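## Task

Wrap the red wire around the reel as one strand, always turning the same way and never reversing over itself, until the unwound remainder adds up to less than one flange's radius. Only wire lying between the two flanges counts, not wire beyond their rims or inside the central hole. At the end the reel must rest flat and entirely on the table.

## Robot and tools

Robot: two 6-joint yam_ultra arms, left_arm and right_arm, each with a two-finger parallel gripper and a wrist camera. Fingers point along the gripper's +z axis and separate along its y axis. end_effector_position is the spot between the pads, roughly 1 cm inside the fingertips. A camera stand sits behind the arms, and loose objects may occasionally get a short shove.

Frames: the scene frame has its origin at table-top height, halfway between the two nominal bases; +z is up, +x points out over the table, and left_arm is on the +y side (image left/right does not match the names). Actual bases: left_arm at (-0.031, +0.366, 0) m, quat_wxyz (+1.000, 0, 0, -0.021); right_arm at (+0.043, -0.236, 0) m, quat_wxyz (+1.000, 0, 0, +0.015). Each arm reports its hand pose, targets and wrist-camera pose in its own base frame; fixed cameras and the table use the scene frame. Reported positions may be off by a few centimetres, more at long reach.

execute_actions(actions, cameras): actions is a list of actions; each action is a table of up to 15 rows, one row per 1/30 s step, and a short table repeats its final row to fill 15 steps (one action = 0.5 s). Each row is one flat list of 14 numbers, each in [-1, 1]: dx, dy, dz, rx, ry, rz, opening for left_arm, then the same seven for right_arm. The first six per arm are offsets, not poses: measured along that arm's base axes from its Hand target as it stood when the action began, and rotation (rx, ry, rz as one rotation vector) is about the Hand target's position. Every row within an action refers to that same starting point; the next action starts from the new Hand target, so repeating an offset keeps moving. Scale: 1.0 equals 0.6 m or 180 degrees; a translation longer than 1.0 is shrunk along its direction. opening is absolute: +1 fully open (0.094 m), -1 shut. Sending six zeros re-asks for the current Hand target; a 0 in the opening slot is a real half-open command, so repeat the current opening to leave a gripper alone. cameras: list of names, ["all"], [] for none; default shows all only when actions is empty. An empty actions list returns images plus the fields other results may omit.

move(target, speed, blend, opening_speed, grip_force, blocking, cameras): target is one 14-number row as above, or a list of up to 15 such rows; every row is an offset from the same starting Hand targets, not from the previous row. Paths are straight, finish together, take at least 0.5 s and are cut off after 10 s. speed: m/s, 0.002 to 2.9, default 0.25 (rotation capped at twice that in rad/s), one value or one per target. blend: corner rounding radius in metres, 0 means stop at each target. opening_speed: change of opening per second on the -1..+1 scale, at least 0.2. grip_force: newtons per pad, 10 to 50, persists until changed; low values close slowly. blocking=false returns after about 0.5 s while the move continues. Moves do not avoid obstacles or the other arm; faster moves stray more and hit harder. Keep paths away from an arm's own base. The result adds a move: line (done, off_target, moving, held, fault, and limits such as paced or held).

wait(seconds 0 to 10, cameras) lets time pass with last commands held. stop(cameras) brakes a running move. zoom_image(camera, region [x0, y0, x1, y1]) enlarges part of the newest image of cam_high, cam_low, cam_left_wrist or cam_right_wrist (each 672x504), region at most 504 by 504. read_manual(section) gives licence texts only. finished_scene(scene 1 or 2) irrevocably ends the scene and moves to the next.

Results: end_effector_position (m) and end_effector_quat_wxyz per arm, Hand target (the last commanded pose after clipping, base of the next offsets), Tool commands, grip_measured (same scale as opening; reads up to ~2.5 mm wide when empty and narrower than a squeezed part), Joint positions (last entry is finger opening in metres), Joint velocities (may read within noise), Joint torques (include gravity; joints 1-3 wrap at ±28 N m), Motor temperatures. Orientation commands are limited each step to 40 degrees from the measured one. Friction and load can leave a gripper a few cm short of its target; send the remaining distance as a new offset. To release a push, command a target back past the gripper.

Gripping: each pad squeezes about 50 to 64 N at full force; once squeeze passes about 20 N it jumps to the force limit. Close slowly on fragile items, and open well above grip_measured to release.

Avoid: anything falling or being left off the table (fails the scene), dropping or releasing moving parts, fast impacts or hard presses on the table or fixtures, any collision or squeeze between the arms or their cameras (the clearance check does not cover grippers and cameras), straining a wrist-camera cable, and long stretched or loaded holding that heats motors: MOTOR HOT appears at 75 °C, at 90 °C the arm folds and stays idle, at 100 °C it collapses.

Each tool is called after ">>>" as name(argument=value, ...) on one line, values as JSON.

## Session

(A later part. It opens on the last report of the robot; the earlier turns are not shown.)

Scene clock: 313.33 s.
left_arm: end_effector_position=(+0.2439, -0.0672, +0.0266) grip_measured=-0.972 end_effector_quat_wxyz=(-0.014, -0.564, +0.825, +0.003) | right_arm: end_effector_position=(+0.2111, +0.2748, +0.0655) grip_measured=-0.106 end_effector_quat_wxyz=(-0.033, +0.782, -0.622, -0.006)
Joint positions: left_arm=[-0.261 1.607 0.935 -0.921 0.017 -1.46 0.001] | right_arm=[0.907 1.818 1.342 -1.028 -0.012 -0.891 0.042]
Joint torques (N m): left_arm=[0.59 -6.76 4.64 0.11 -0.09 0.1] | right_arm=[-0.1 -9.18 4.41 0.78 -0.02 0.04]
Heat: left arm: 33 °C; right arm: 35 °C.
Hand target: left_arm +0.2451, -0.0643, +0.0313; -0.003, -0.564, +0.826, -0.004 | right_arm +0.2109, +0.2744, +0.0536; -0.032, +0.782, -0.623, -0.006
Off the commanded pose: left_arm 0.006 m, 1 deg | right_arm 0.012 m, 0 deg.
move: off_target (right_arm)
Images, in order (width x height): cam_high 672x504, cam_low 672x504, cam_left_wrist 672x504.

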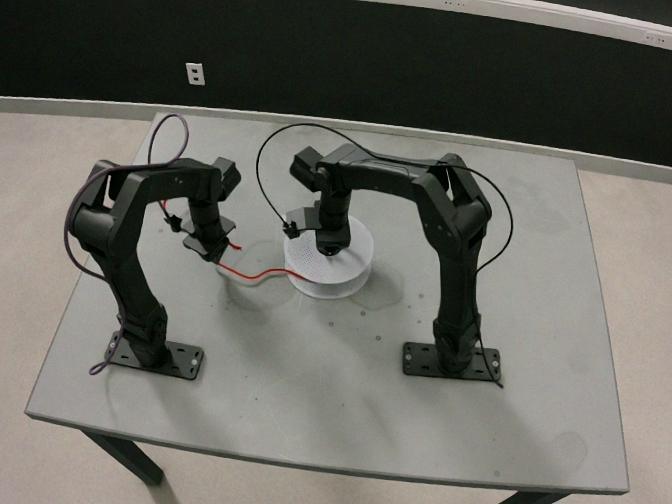

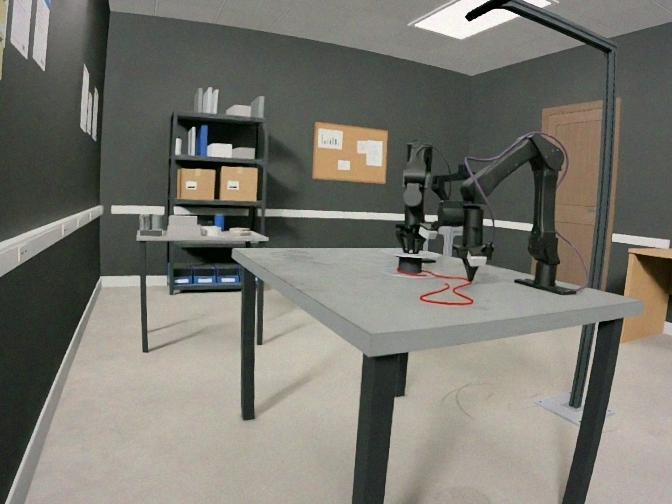

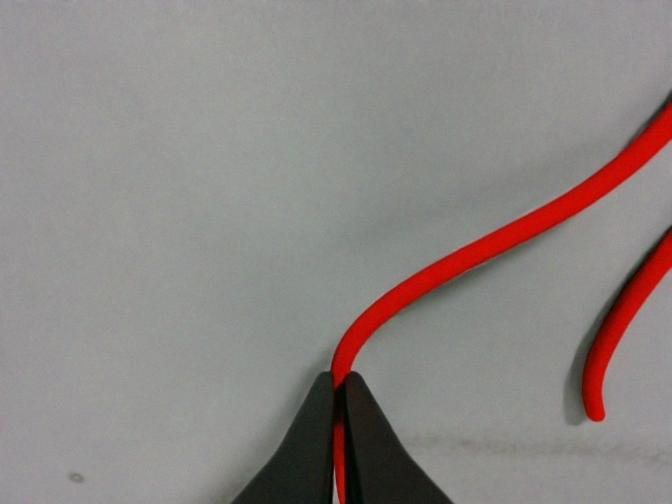

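>>> move(target=[0.0,-0.01,0.0,0,0,0,-1,-0.01,-0.005,-0.01,0,0,0.195,-0.1], speed=0.12, cameras=["cam_high","cam_low"])

>>> zoom_image(camera="cam_high", region=[210, 200, 390, 310])

>>> zoom_image(camera="cam_low", region=[370, 235, 490, 310])

Scene clock: 317.53 s.
left_arm: end_effector_position=(+0.2433, -0.0693, +0.0266) grip_measured=-0.972 end_effector_quat_wxyz=(-0.013, -0.564, +0.826, +0.003) | right_arm: end_effector_position=(+0.2131, +0.2805, +0.0655) grip_measured=-0.106 end_effector_quat_wxyz=(-0.052, +0.927, -0.371, -0.002)
Joint positions: left_arm=[-0.269 1.607 0.935 -0.921 0.017 -1.467 0.001] | right_arm=[0.901 1.81 1.328 -0.99 -0.033 -1.477 0.042]
Joint torques (N m): left_arm=[-0.59 -6.32 5.14 0.12 -0.09 -0.08] | right_arm=[-0.54 -8.4 3.74 0.51 -0.21 -0.37]
Heat: left arm: 33 °C; right arm: 35 °C.
Hand target: left_arm +0.2452, -0.0703, +0.0314; -0.003, -0.564, +0.826, -0.004 | right_arm +0.2048, +0.2714, +0.0476; -0.029, +0.933, -0.359, -0.016
Off the commanded pose: left_arm 0.005 m, 1 deg | right_arm 0.022 m, 4 deg.
move: off_target (right_arm)
Images, in order (width x height): cam_high 672x504, cam_low 672x504.

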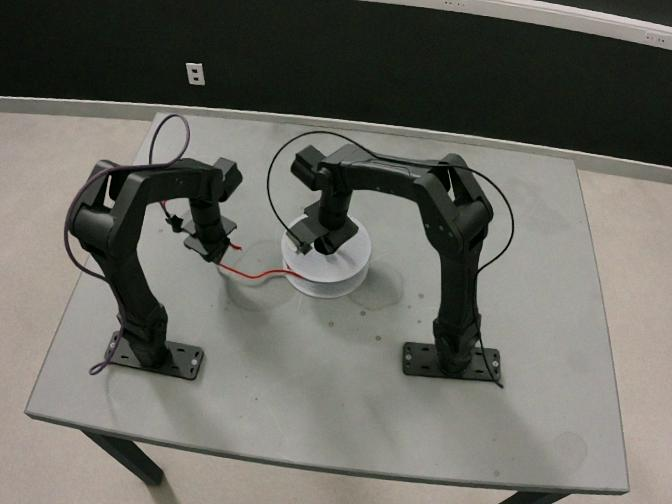

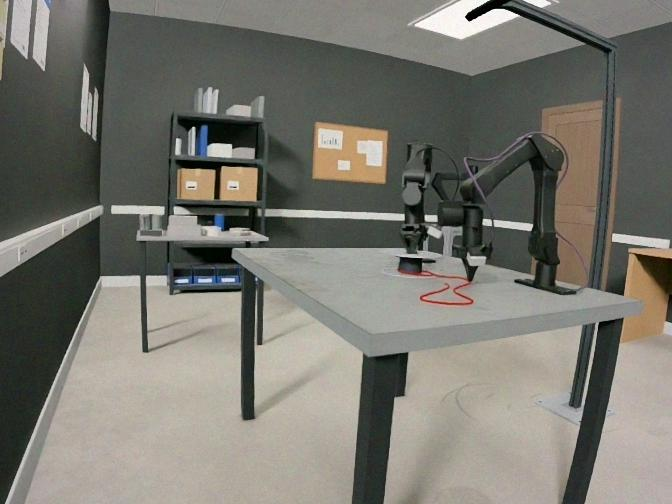

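Scaled by 2.800 from the camera's 672x504 image, which has a finer 960x720 frame.

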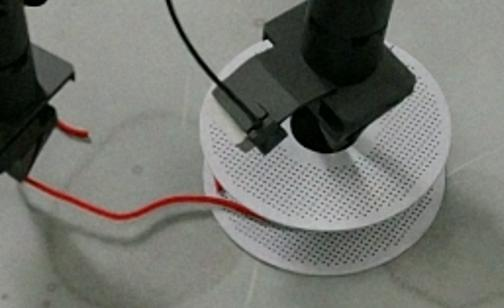

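Scaled by 4.200 from the camera's 672x504 image, which has a finer 960x720 frame.

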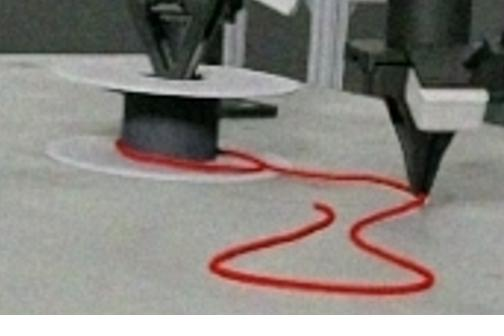

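>>> move(target=[[0.0,0.01,0.045,0,0,0,-1,0,0,0,0,0,0,-0.745],[0.0,0.01,0.045,0,0,0,-1,0.006,0.01,0.09,0,0,0,-0.745],[0.0,0.01,0.045,0,0,0,-1,0.006,0.01,0.09,0,0,-0.5,-0.745],[0.0,0.01,0.045,0,0,0,-1,0.006,0.01,0.09,0,0,1.0,-0.745]], speed=[0.08,0.12,0.5,0.5], opening_speed=1.5, cameras=["all"])

>>> zoom_image(camera="cam_low", region=[370, 235, 490, 310])

Scene clock: 326.20 s.
left_arm: end_effector_position=(+0.2399, -0.0668, +0.0471) grip_measured=-0.972 end_effector_quat_wxyz=(-0.015, -0.563, +0.826, +0.004) | right_arm: end_effector_position=(+0.2075, +0.2773, +0.1029) grip_measured=-0.743 end_effector_quat_wxyz=(+0.017, +0.354, +0.935, -0.019)
Joint positions: left_arm=[-0.263 1.564 0.979 -1.012 0.018 -1.459 0.001] | right_arm=[0.948 1.885 1.579 -1.292 0.043 1.672 0.012]
Joint torques (N m): left_arm=[0.75 -6.26 7.72 -0.12 -0.09 0.06] | right_arm=[-0.18 -8.95 9.25 -0.06 0.02 0.11]
Heat: left arm: 34 °C; right arm: 34 °C.
Hand target: left_arm +0.2451, -0.0643, +0.0584; -0.003, -0.564, +0.826, -0.004 | right_arm +0.2085, +0.2774, +0.1016; +0.016, +0.358, +0.933, -0.029
Off the commanded pose: left_arm 0.013 m, 2 deg | right_arm 0.002 m, 1 deg.
move: off_target (left_arm)

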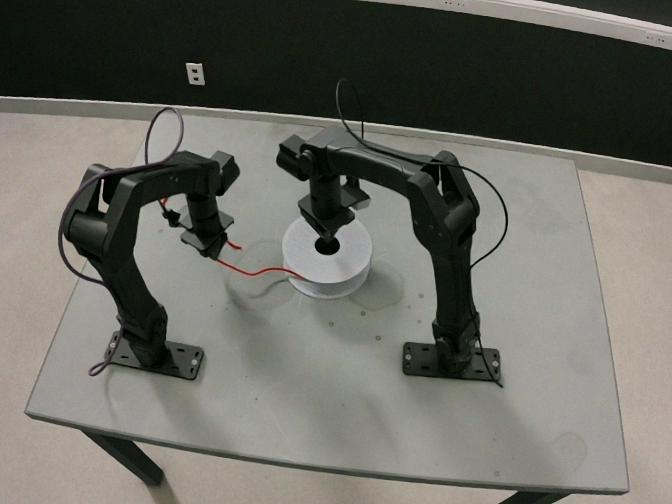

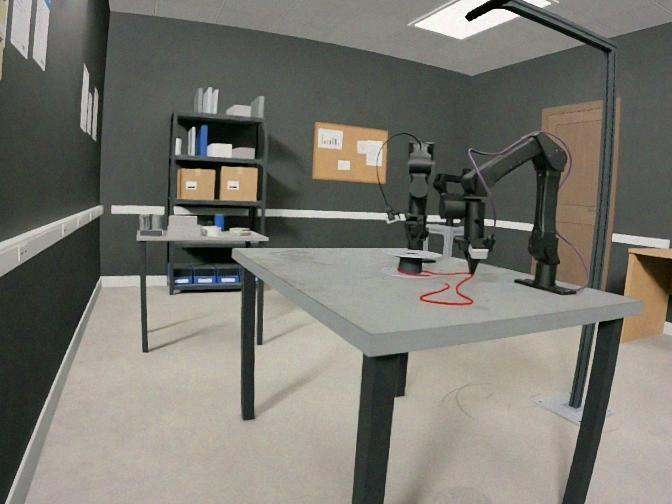

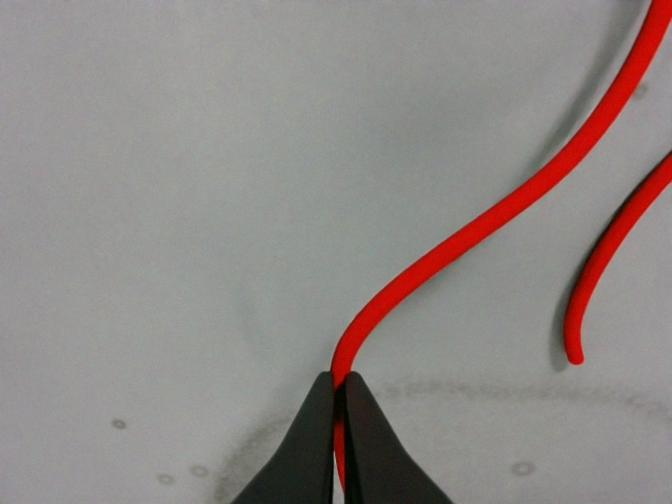

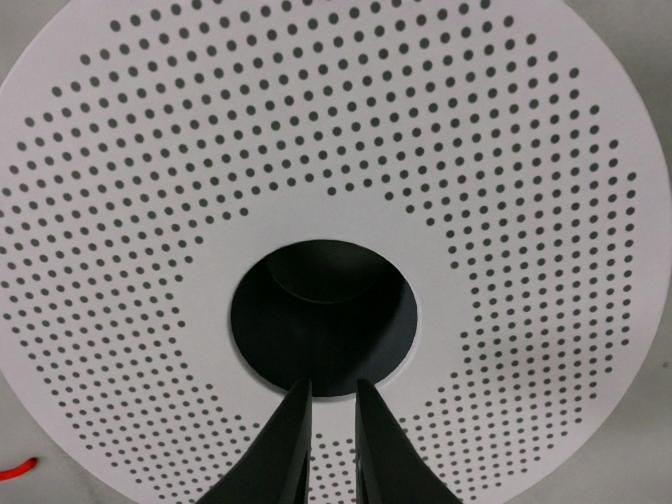

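Scaled by 4.200 from the camera's 672x504 image, which has a finer 960x720 frame.

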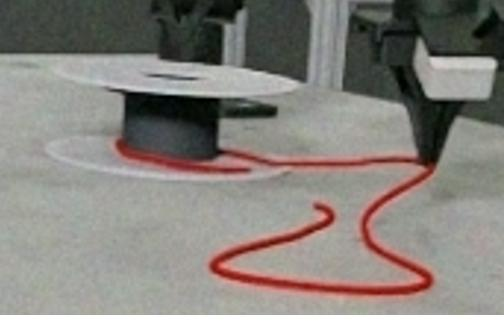

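>>> move(target=[[0,0,0,0,0,0,-1,0.005,-0.0065,-0.04,0.0209,0.0029,0,-0.745],[0,0,0,0,0,0,-1,0.005,-0.0065,-0.091,0.0209,0.0029,0,-0.745]], speed=0.08, cameras=["cam_right_wrist"])

Scene clock: 329.77 s.
left_arm: end_effector_position=(+0.2399, -0.0668, +0.0471) grip_measured=-0.972 end_effector_quat_wxyz=(-0.015, -0.563, +0.826, +0.004) | right_arm: end_effector_position=(+0.2126, +0.2760, +0.0530) grip_measured=-0.743 end_effector_quat_wxyz=(+0.005, +0.360, +0.933, +0.006)
Joint positions: left_arm=[-0.263 1.564 0.979 -1.012 0.018 -1.459 0.001] | right_arm=[0.915 1.885 1.379 -1.051 0.006 1.651 0.012]
Joint torques (N m): left_arm=[0.76 -6.27 7.72 -0.12 -0.09 0.07] | right_arm=[-0.55 -9.91 6 0.32 -0.1 -0.11]
Heat: left arm: 34 °C; right arm: 35 °C.
Hand target: left_arm +0.2451, -0.0643, +0.0584; -0.003, -0.564, +0.826, -0.004 | right_arm +0.2114, +0.2735, +0.0470; +0.000, +0.359, +0.933, +0.000
Off the commanded pose: left_arm 0.013 m, 2 deg | right_arm 0.007 m, 1 deg.
move: off_target (left_arm)
Images, in order (width x height): cam_right_wrist 672x504.

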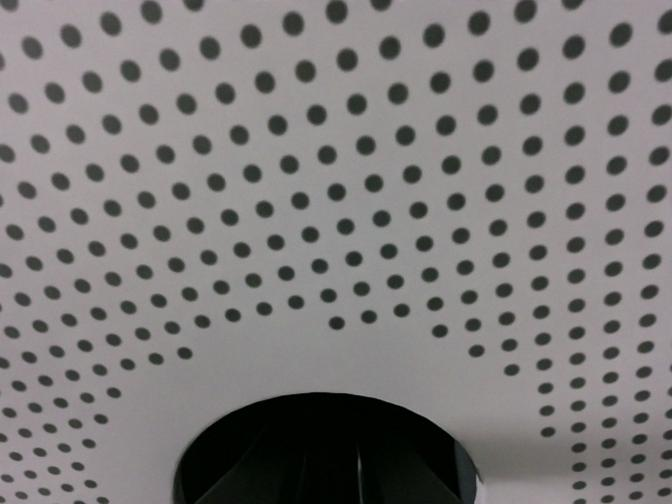

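>>> move(target=[[0,0,-0.06,0,0,0,-1,0,0,0,0,0,0,-0.1],[0,0,-0.06,0,0,0,-0.4,0,0,0,0,0,0,-0.1],[0.04,0.05,0.17,0,0,-0.15,-0.4,0,0,0,0,0,0,-0.1]], speed=0.15, opening_speed=1.0, cameras=["cam_left_wrist","cam_high","cam_low"])

Scene clock: 336.53 s.
left_arm: end_effector_position=(+0.2663, -0.0374, +0.1559) grip_measured=-0.402 end_effector_quat_wxyz=(-0.007, -0.356, +0.934, -0.006) | right_arm: end_effector_position=(+0.2125, +0.2770, +0.0620) grip_measured=-0.123 end_effector_quat_wxyz=(+0.006, +0.360, +0.933, +0.017)
Joint positions: left_arm=[-0.132 1.57 1.425 -1.432 0.018 -0.86 0.028] | right_arm=[0.915 1.859 1.381 -1.057 0.002 1.651 0.041]
Joint torques (N m): left_arm=[0.61 -4.27 8.14 -0.03 -0.1 0.06] | right_arm=[-0.64 -7.82 5.74 0.44 -0.06 -0.12]
Heat: left arm: 34 °C; right arm: 35 °C.
Hand target: left_arm +0.2692, -0.0343, +0.1604; -0.004, -0.356, +0.934, -0.003 | right_arm +0.2114, +0.2734, +0.0470; +0.000, +0.359, +0.933, +0.000
Off the commanded pose: left_arm 0.006 m, 1 deg | right_arm 0.015 m, 2 deg.
move: off_target (right_arm)
Images, in order (width x height): cam_high 672x504, cam_low 672x504, cam_left_wrist 672x504.

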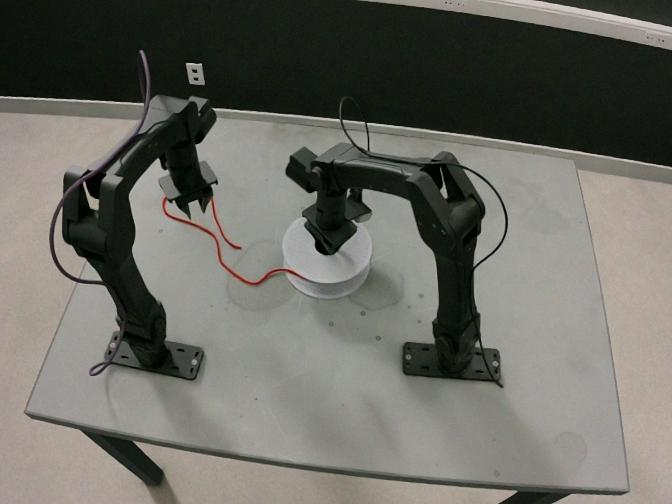

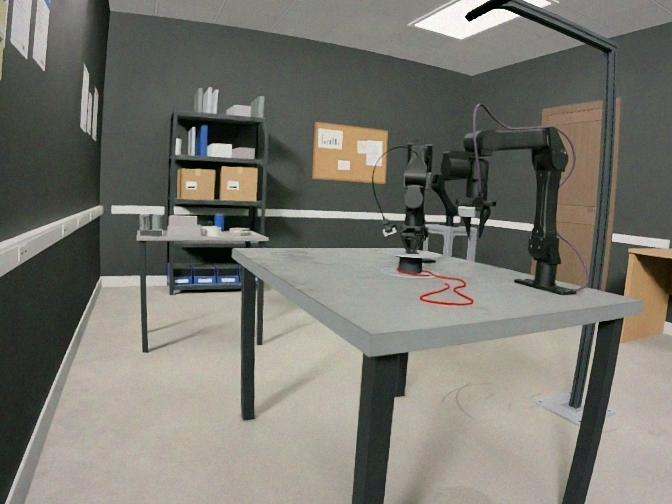

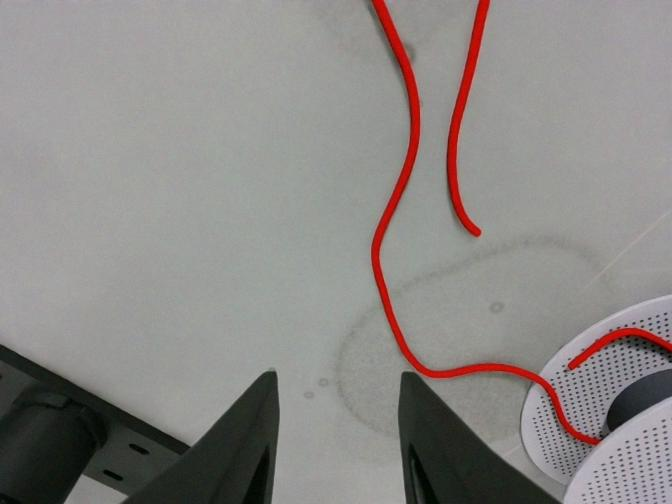

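>>> move(target=[0.13,0.057,-0.18,0,0,0.14,-0.5,0,0,0,0,0,0,-0.1], speed=0.15, cameras=["cam_left_wrist"])

Scene clock: 340.37 s.
left_arm: end_effector_position=(+0.3425, -0.0036, +0.0530) grip_measured=-0.498 end_effector_quat_wxyz=(-0.011, -0.545, +0.838, -0.003) | right_arm: end_effector_position=(+0.2125, +0.2770, +0.0620) grip_measured=-0.123 end_effector_quat_wxyz=(+0.006, +0.360, +0.933, +0.017)
Joint positions: left_arm=[-0.004 1.89 1.385 -1.081 0.018 -1.157 0.024] | right_arm=[0.915 1.859 1.381 -1.057 0.002 1.651 0.041]
Joint torques (N m): left_arm=[0.55 -6.76 6.11 0.21 -0.09 -0.07] | right_arm=[-0.58 -7.72 5.79 0.43 -0.04 -0.08]
Heat: left arm: 34 °C; right arm: 35 °C.
Hand target: left_arm +0.3472, +0.0000, +0.0525; -0.003, -0.551, +0.834, -0.004 | right_arm +0.2114, +0.2734, +0.0470; +0.000, +0.359, +0.933, +0.000
Off the commanded pose: left_arm 0.006 m, 1 deg | right_arm 0.016 m, 2 deg.
move: off_target (right_arm)
Images, in order (width x height): cam_left_wrist 672x504.

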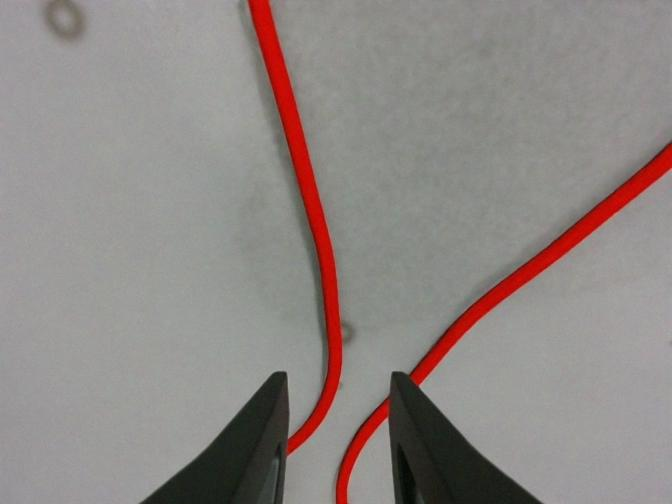

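>>> move(target=[[0,0,-0.069,0,0,0.0,-0.5,0,0,0,0,0,0,-0.1],[0,0,-0.069,0,0,0.0,-1,0,0,0,0,0,0,-0.1]], speed=0.1, opening_speed=1.0, cameras=["cam_left_wrist"])

Scene clock: 343.03 s.
left_arm: end_effector_position=(+0.3425, -0.0026, +0.0142) grip_measured=-0.966 end_effector_quat_wxyz=(-0.011, -0.546, +0.838, +0.000) | right_arm: end_effector_position=(+0.2125, +0.2770, +0.0620) grip_measured=-0.123 end_effector_quat_wxyz=(+0.006, +0.360, +0.933, +0.017)
Joint positions: left_arm=[-0.004 1.941 1.293 -0.941 0.012 -1.159 0.002] | right_arm=[0.915 1.859 1.381 -1.057 0.002 1.651 0.041]
Joint torques (N m): left_arm=[0.55 -6.86 4.96 0.37 -0.02 -0.06] | right_arm=[-0.53 -7.77 5.79 0.42 -0.05 -0.09]
Heat: left arm: 33 °C; right arm: 34 °C.
Hand target: left_arm +0.3471, +0.0000, +0.0110; -0.003, -0.551, +0.834, -0.004 | right_arm +0.2114, +0.2734, +0.0470; +0.000, +0.359, +0.933, +0.000
Off the commanded pose: left_arm 0.006 m, 1 deg | right_arm 0.016 m, 2 deg.
move: off_target (right_arm)
Images, in order (width x height): cam_left_wrist 672x504.

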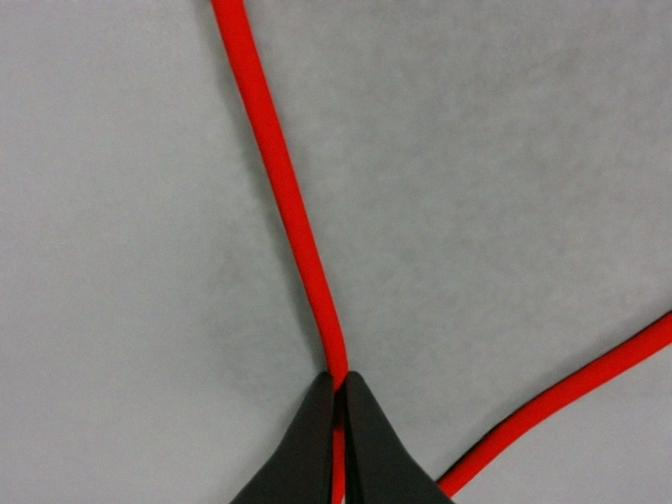

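>>> move(target=[-0.168,0.083,0.07,0,0,0.07,-1,0,0,0,0,0,0,-0.1], speed=0.1, cameras=["cam_high","cam_low","cam_left_wrist"])

>>> zoom_image(camera="cam_high", region=[130, 160, 390, 310])

>>> zoom_image(camera="cam_low", region=[370, 235, 490, 310])

Scene clock: 346.57 s.
left_arm: end_effector_position=(+0.2521, +0.0476, +0.0488) grip_measured=-0.970 end_effector_quat_wxyz=(-0.005, -0.638, +0.770, -0.008) | right_arm: end_effector_position=(+0.2125, +0.2770, +0.0620) grip_measured=-0.123 end_effector_quat_wxyz=(+0.006, +0.360, +0.933, +0.017)
Joint positions: left_arm=[0.196 1.566 0.989 -0.995 0.019 -1.187 0.001] | right_arm=[0.915 1.859 1.381 -1.057 0.002 1.651 0.041]
Joint torques (N m): left_arm=[0.46 -6.35 4.92 -0.03 -0.1 0.01] | right_arm=[-0.57 -7.82 5.75 0.43 -0.06 -0.11]
Heat: left arm: 33 °C; right arm: 34 °C.
Hand target: left_arm +0.2463, +0.0497, +0.0530; -0.003, -0.639, +0.769, -0.004 | right_arm +0.2114, +0.2734, +0.0470; +0.000, +0.359, +0.933, +0.000
Off the commanded pose: left_arm 0.007 m, 1 deg | right_arm 0.016 m, 2 deg.
move: off_target (right_arm)
Images, in order (width x height): cam_high 672x504, cam_low 672x504, cam_left_wrist 672x504.

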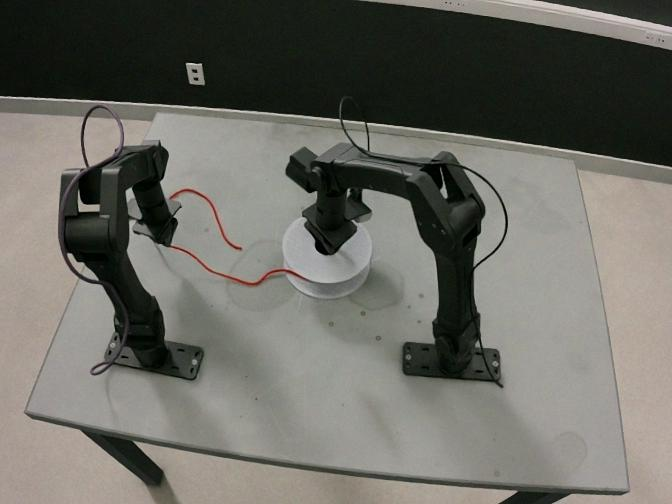

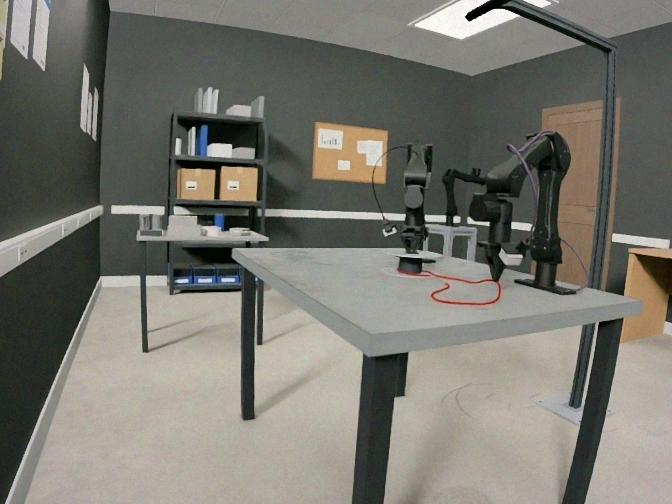

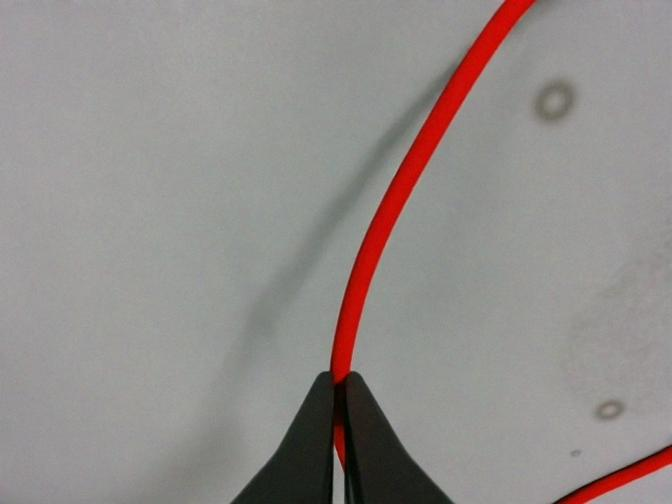

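Scaled by 1.938 from the camera's 672x504 image, which has a finer 960x720 frame.

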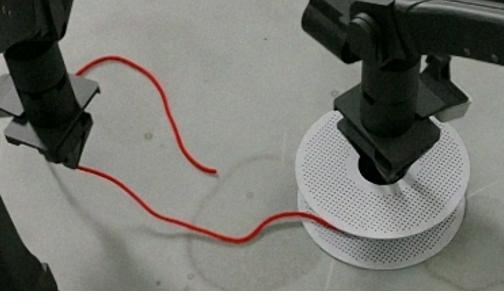

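Scaled by 4.200 from the camera's 672x504 image, which has a finer 960x720 frame.

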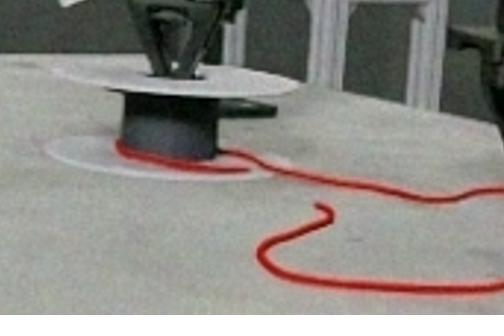

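>>> move(target=[0,0.05,0.1,0,0,0,-1,0,0,0,0,0,0,-0.1], speed=0.08, cameras=["cam_high","cam_low"])

>>> zoom_image(camera="cam_high", region=[130, 160, 390, 310])

>>> zoom_image(camera="cam_low", region=[370, 235, 490, 310])

Scene clock: 349.93 s.
left_arm: end_effector_position=(+0.2440, +0.0751, +0.1005) grip_measured=-0.970 end_effector_quat_wxyz=(-0.020, -0.639, +0.769, -0.002) | right_arm: end_effector_position=(+0.2125, +0.2770, +0.0620) grip_measured=-0.123 end_effector_quat_wxyz=(+0.006, +0.360, +0.933, +0.017)
Joint positions: left_arm=[0.308 1.549 1.183 -1.241 0.019 -1.079 0.001] | right_arm=[0.915 1.859 1.381 -1.057 0.002 1.651 0.041]
Joint torques (N m): left_arm=[0.7 -6.38 8.23 -0.09 -0.11 0.08] | right_arm=[-0.55 -7.87 5.86 0.44 -0.03 -0.1]
Heat: left arm: 33 °C; right arm: 34 °C.
Hand target: left_arm +0.2463, +0.0797, +0.1130; -0.003, -0.640, +0.769, -0.004 | right_arm +0.2114, +0.2734, +0.0470; +0.000, +0.359, +0.933, +0.000
Off the commanded pose: left_arm 0.013 m, 2 deg | right_arm 0.016 m, 2 deg.
move: off_target (left_arm, right_arm)
Images, in order (width x height): cam_high 672x504, cam_low 672x504.

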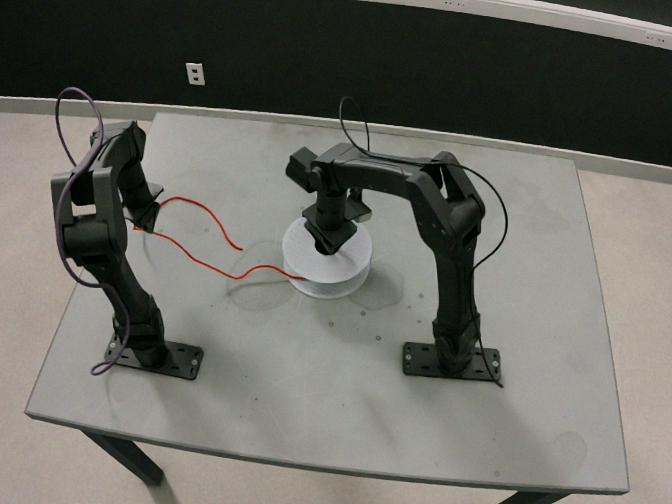

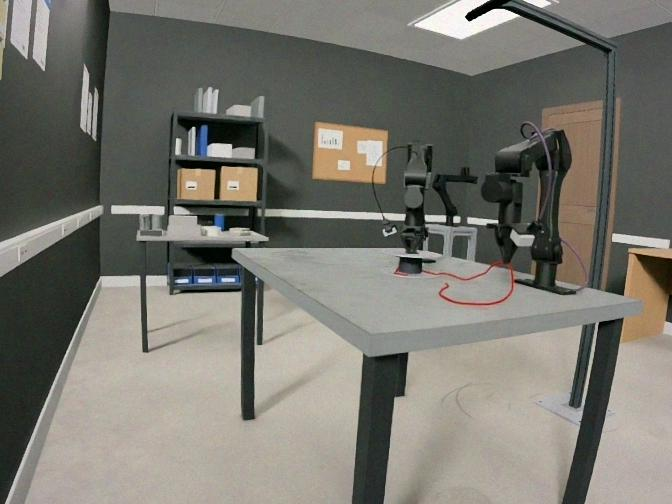

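Scaled by 1.938 from the camera's 672x504 image, which has a finer 960x720 frame.

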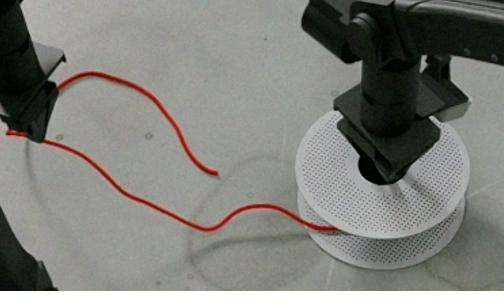

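Scaled by 4.200 from the camera's 672x504 image, which has a finer 960x720 frame.

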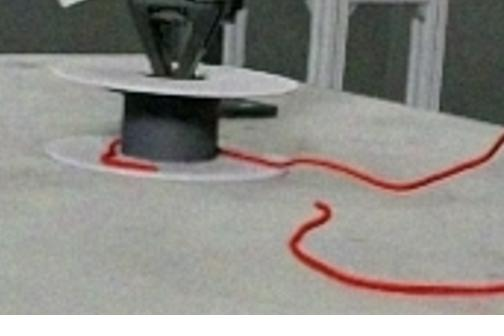

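>>> move(target=[[0,0,0,0,0,0,-1,0,0,0,0,0,0,-0.745],[0,0,0,0,0,0,-1,0,0,0.17,0,0,0,-0.745],[0,0,0,0,0,0,-1,-0.075,0.225,0.15,0,0,0.75,-0.2]], speed=[0.1,0.15,0.25], cameras=["all"])

Scene clock: 361.20 s.
left_arm: end_effector_position=(+0.2439, +0.0751, +0.1005) grip_measured=-0.970 end_effector_quat_wxyz=(-0.021, -0.639, +0.769, -0.002) | right_arm: end_effector_position=(+0.1690, +0.4059, +0.1422) grip_measured=-0.202 end_effector_quat_wxyz=(-0.019, +0.720, -0.694, -0.006)
Joint positions: left_arm=[0.308 1.549 1.183 -1.241 0.019 -1.079 0.001] | right_arm=[1.175 2.256 2.296 -1.569 0.002 -0.432 0.037]
Joint torques (N m): left_arm=[0.66 -6.39 8.23 -0.11 -0.1 0.07] | right_arm=[0.62 -11.77 9.2 0.12 -0.05 -0.12]
Heat: left arm: 34 °C; right arm: 35 °C.
Hand target: left_arm +0.2463, +0.0797, +0.1130; -0.003, -0.640, +0.769, -0.004 | right_arm +0.1664, +0.4084, +0.1370; +0.000, +0.725, -0.689, +0.000
Off the commanded pose: left_arm 0.014 m, 2 deg | right_arm 0.006 m, 3 deg.
joint sent to its limit (right arm) — joint 4 (wrist pitch), lower limit. The joint targets still meet the commanded pose.
move: off_target (left_arm, right_arm); target 3's new opening was sent with right_arm's hand 0.006 m and 3 deg from that target

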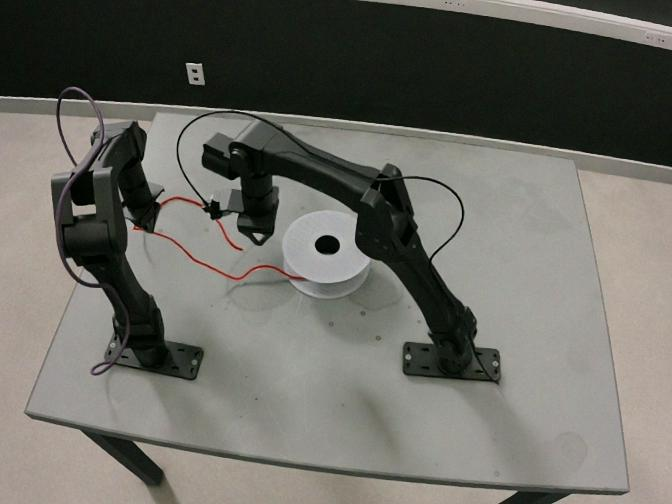

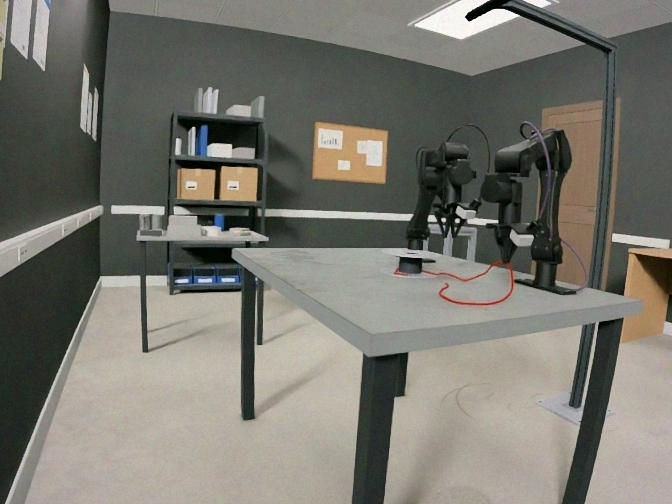

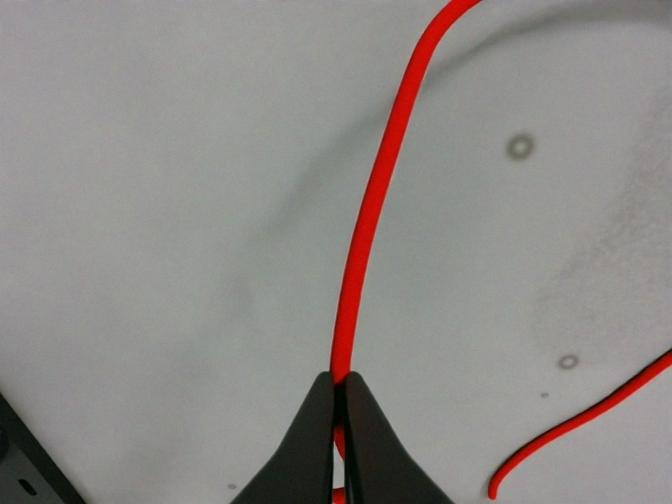

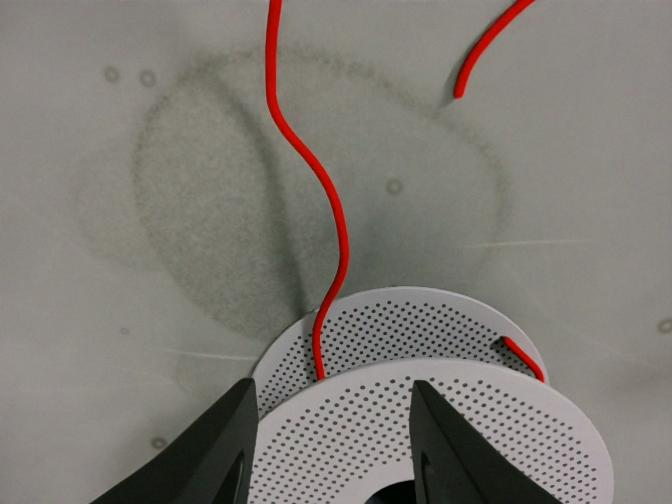

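>>> move(target=[0,0,0,0,0,0,-1,0.016,0.004,-0.165,0,0,0,-0.2], speed=0.12, cameras=["cam_right_wrist"])

Scene clock: 364.27 s.
left_arm: end_effector_position=(+0.2439, +0.0751, +0.1005) grip_measured=-0.970 end_effector_quat_wxyz=(-0.021, -0.639, +0.769, -0.002) | right_arm: end_effector_position=(+0.1737, +0.4122, +0.0493) grip_measured=-0.202 end_effector_quat_wxyz=(-0.008, +0.724, -0.689, -0.002)
Joint positions: left_arm=[0.308 1.549 1.183 -1.241 0.019 -1.079 0.001] | right_arm=[1.171 2.28 1.965 -1.239 0.002 -0.45 0.037]
Joint torques (N m): left_arm=[0.68 -6.39 8.21 -0.11 -0.11 0.07] | right_arm=[-0.75 -12.68 6.38 0.38 -0.06 -0.11]
Heat: left arm: 34 °C; right arm: 35 °C.
Hand target: left_arm +0.2463, +0.0797, +0.1130; -0.003, -0.640, +0.769, -0.004 | right_arm +0.1759, +0.4109, +0.0380; +0.000, +0.725, -0.689, +0.000
Off the commanded pose: left_arm 0.014 m, 2 deg | right_arm 0.012 m, 1 deg.
move: off_target (left_arm, right_arm)
Images, in order (width x height): cam_right_wrist 672x504.

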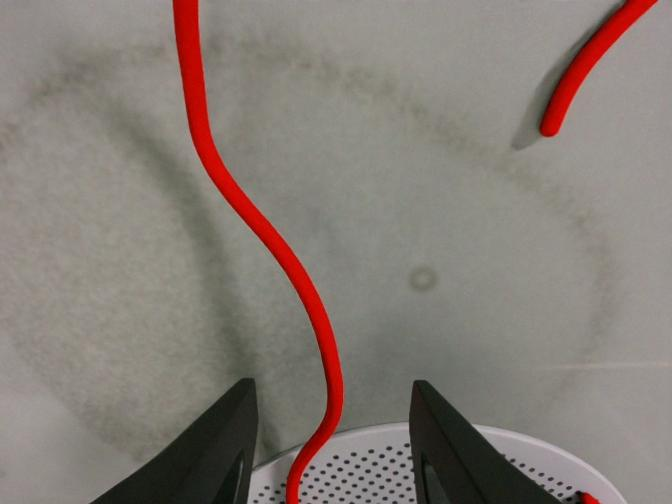

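>>> move(target=[[0,0,0,0,0,0,-1,0,0.008,-0.04,0,0,0,-0.2],[0,0,0,0,0,0,-1,0,0.008,-0.04,0,0,0,-1]], speed=0.08, opening_speed=1.0, cameras=["cam_right_wrist"])

Scene clock: 366.93 s.
left_arm: end_effector_position=(+0.2439, +0.0751, +0.1005) grip_measured=-0.970 end_effector_quat_wxyz=(-0.021, -0.639, +0.769, -0.002) | right_arm: end_effector_position=(+0.1760, +0.4176, +0.0271) grip_measured=-0.922 end_effector_quat_wxyz=(-0.010, +0.725, -0.689, -0.003)
Joint positions: left_arm=[0.308 1.549 1.183 -1.241 0.019 -1.079 0.001] | right_arm=[1.171 2.313 1.931 -1.168 0.002 -0.45 0.004]
Joint torques (N m): left_arm=[0.64 -6.39 8.21 -0.11 -0.1 0.07] | right_arm=[-0.25 -12.67 6.28 0.37 -0.05 -0.07]
Heat: left arm: 34 °C; right arm: 35 °C.
Hand target: left_arm +0.2463, +0.0797, +0.1130; -0.003, -0.640, +0.769, -0.004 | right_arm +0.1759, +0.4156, +0.0141; +0.000, +0.725, -0.688, +0.000
Off the commanded pose: left_arm 0.014 m, 2 deg | right_arm 0.013 m, 1 deg.
move: off_target (left_arm, right_arm); target 2's new opening was sent with right_arm's hand 0.013 m and 1 deg from that target
Images, in order (width x height): cam_right_wrist 672x504.

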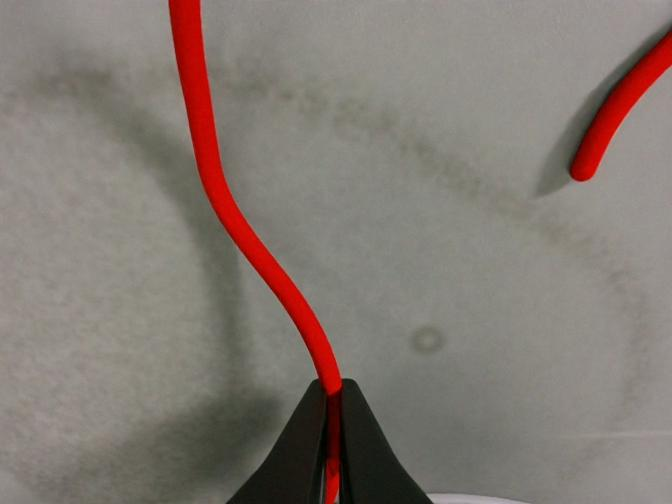

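>>> move(target=[[0,0.05,-0.1,0,0,0,-1,0,0,0.02,0,0,0,-1],[0,0.1,-0.1,0,0,0,-1,0,0,0.02,0,0,0,-1]], speed=0.05, cameras=["cam_high","cam_right_wrist"])

>>> zoom_image(camera="cam_high", region=[100, 160, 390, 310])

Scene clock: 371.23 s.
left_arm: end_effector_position=(+0.2393, +0.1218, +0.0480) grip_measured=-0.970 end_effector_quat_wxyz=(-0.028, -0.637, +0.770, -0.021) | right_arm: end_effector_position=(+0.1783, +0.4258, +0.0302) grip_measured=-0.923 end_effector_quat_wxyz=(-0.024, +0.724, -0.689, -0.011)
Joint positions: left_arm=[0.502 1.655 1.077 -1.039 0.051 -0.88 0.001] | right_arm=[1.171 2.313 1.942 -1.147 -0.004 -0.45 0.004]
Joint torques (N m): left_arm=[1.33 -4.75 8.57 0.21 -0.48 0.08] | right_arm=[-0.34 -13.35 8.47 -0.18 0 -0.06]
Heat: left arm: 34 °C; right arm: 36 °C.
Hand target: left_arm +0.2463, +0.1398, +0.0529; -0.003, -0.639, +0.769, -0.004 | right_arm +0.1759, +0.4156, +0.0260; +0.000, +0.725, -0.688, +0.000
Off the commanded pose: left_arm 0.020 m, 3 deg | right_arm 0.011 m, 3 deg.
move: off_target (left_arm, right_arm)
Images, in order (width x height): cam_high 672x504, cam_right_wrist 672x504.

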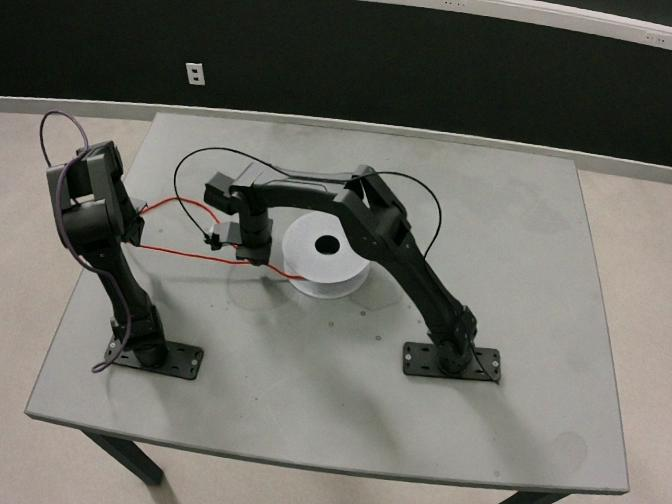

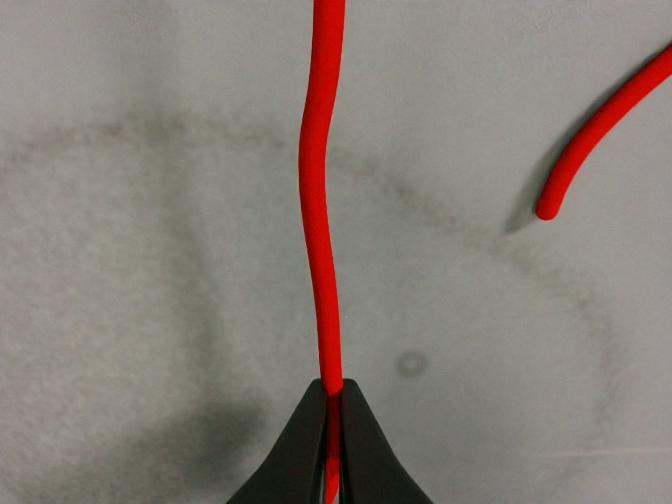

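Scaled by 1.738 from the camera's 672x504 image, which has a finer 960x720 frame.

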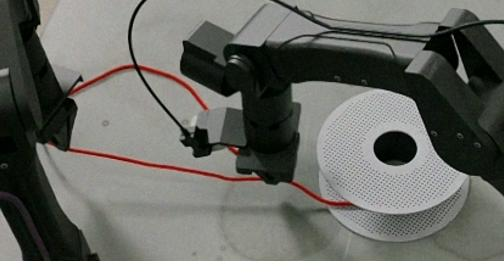

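>>> move(target=[[0,-0.03,0.0,0,0,0,-1,0,0,0,0,0,0,-0.4],[0,-0.035,0.06,0,0,0,-1,0,0,0.2,0,0,0,-0.4],[0,-0.035,0.06,0,0,0,-1,0.056,-0.237,0.14,0,0,-0.75,-0.745]], speed=[0.06,0.12,0.25], cameras=["all"])

>>> zoom_image(camera="cam_low", region=[370, 235, 490, 310])

>>> zoom_image(camera="cam_high", region=[100, 160, 390, 310])

Scene clock: 382.73 s.
left_arm: end_effector_position=(+0.2418, +0.1157, +0.0753) grip_measured=-0.970 end_effector_quat_wxyz=(-0.024, -0.639, +0.769, -0.007) | right_arm: end_effector_position=(+0.2089, +0.2758, +0.1029) grip_measured=-0.743 end_effector_quat_wxyz=(-0.004, +0.352, +0.936, -0.012)
Joint positions: left_arm=[0.459 1.621 1.154 -1.147 0.024 -0.928 0.001] | right_arm=[0.919 1.882 1.576 -1.29 -0.002 1.638 0.012]
Joint torques (N m): left_arm=[-0.58 -7.19 8.14 -0.11 -0.15 -0.08] | right_arm=[-0.49 -13.5 5.93 0.25 -0.02 0.09]
Heat: left arm: 34 °C; right arm: 37 °C.
Hand target: left_arm +0.2464, +0.1187, +0.0891; -0.003, -0.640, +0.769, -0.004 | right_arm +0.2095, +0.2734, +0.1100; +0.000, +0.359, +0.933, +0.000
Off the commanded pose: left_arm 0.015 m, 2 deg | right_arm 0.008 m, 2 deg.
move: off_target (left_arm)

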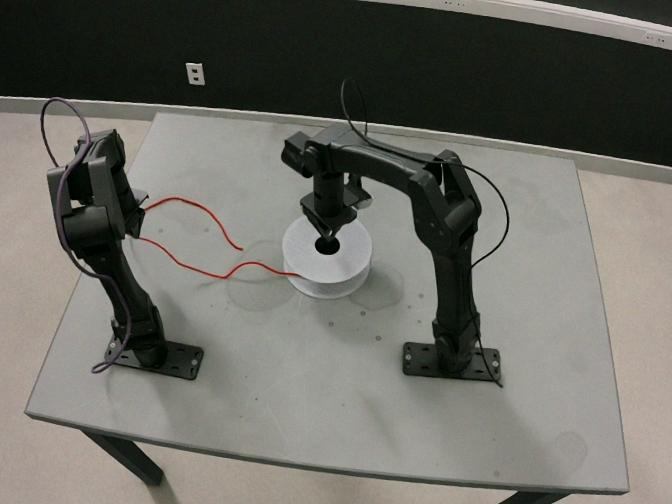

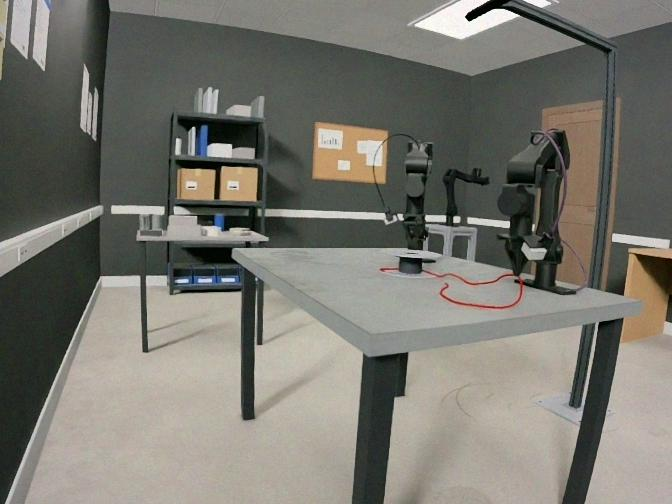

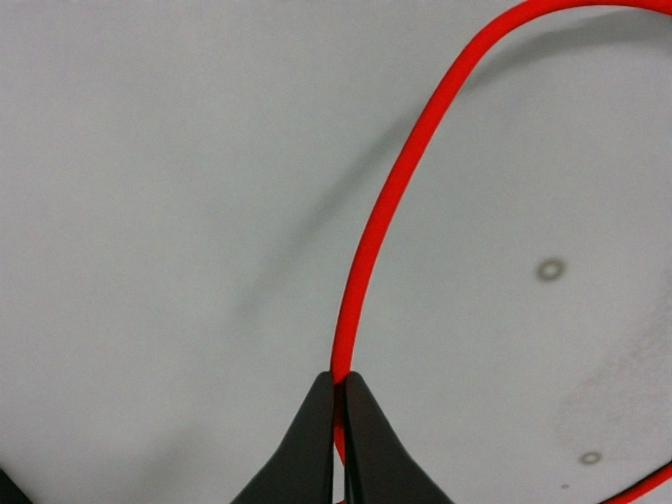

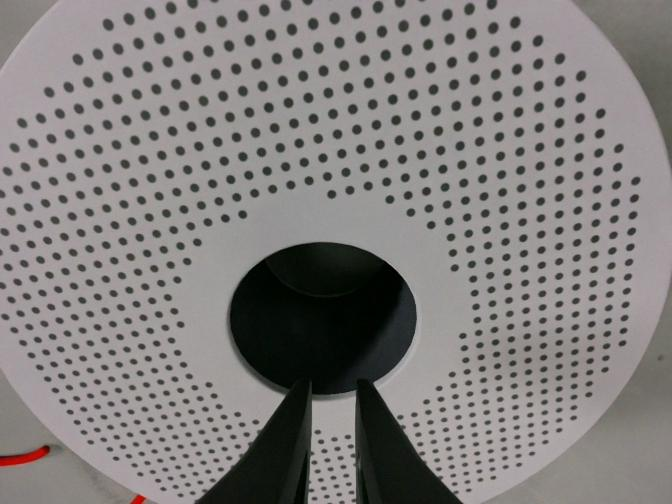

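Scaled by 4.200 from the camera's 672x504 image, which has a finer 960x720 frame.

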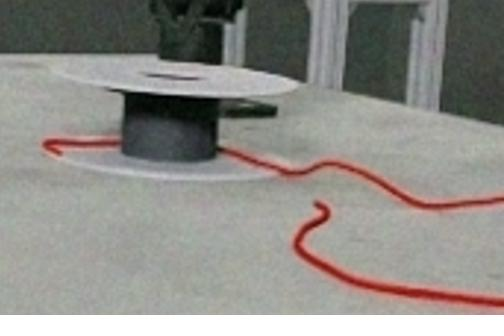

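Scaled by 1.738 from the camera's 672x504 image, which has a finer 960x720 frame.

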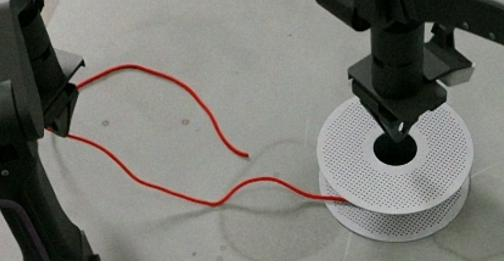

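>>> move(target=[[0,0,0,0,0,0,-1,0,0.002,-0.105,0,0,0,-0.745],[0,0,0,0,0,0,-1,0,0.002,-0.105,0,0,0,-0.1]], speed=0.1, opening_speed=0.8, cameras=["cam_right_wrist"])

Scene clock: 397.23 s.
left_arm: end_effector_position=(+0.2418, +0.1157, +0.0753) grip_measured=-0.970 end_effector_quat_wxyz=(-0.024, -0.639, +0.769, -0.007) | right_arm: end_effector_position=(+0.2109, +0.2783, +0.0620) grip_measured=-0.124 end_effector_quat_wxyz=(+0.005, +0.355, +0.935, +0.018)
Joint positions: left_arm=[0.459 1.621 1.154 -1.147 0.024 -0.928 0.001] | right_arm=[0.919 1.859 1.381 -1.056 -0.001 1.644 0.041]
Joint torques (N m): left_arm=[-0.61 -7.17 8.14 -0.11 -0.15 -0.08] | right_arm=[-0.35 -7.77 5.63 0.42 -0.02 0.03]
Heat: left arm: 35 °C; right arm: 37 °C.
Hand target: left_arm +0.2464, +0.1187, +0.0891; -0.003, -0.640, +0.769, -0.004 | right_arm +0.2095, +0.2746, +0.0469; +0.000, +0.359, +0.933, +0.000
Off the commanded pose: left_arm 0.015 m, 2 deg | right_arm 0.015 m, 2 deg.
move: off_target (left_arm, right_arm)
Images, in order (width x height): cam_right_wrist 672x504.

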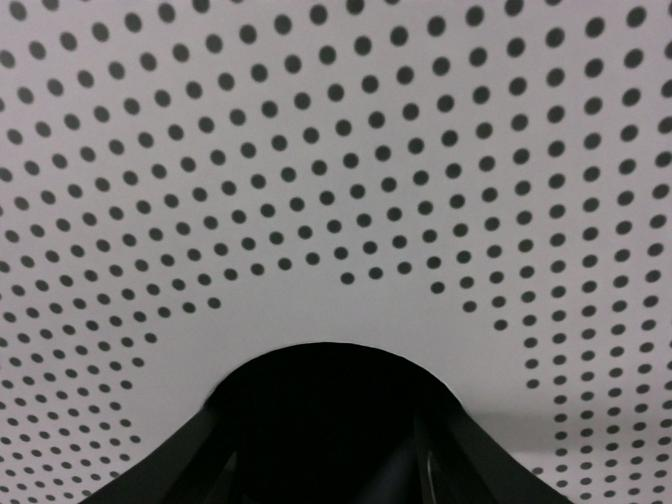

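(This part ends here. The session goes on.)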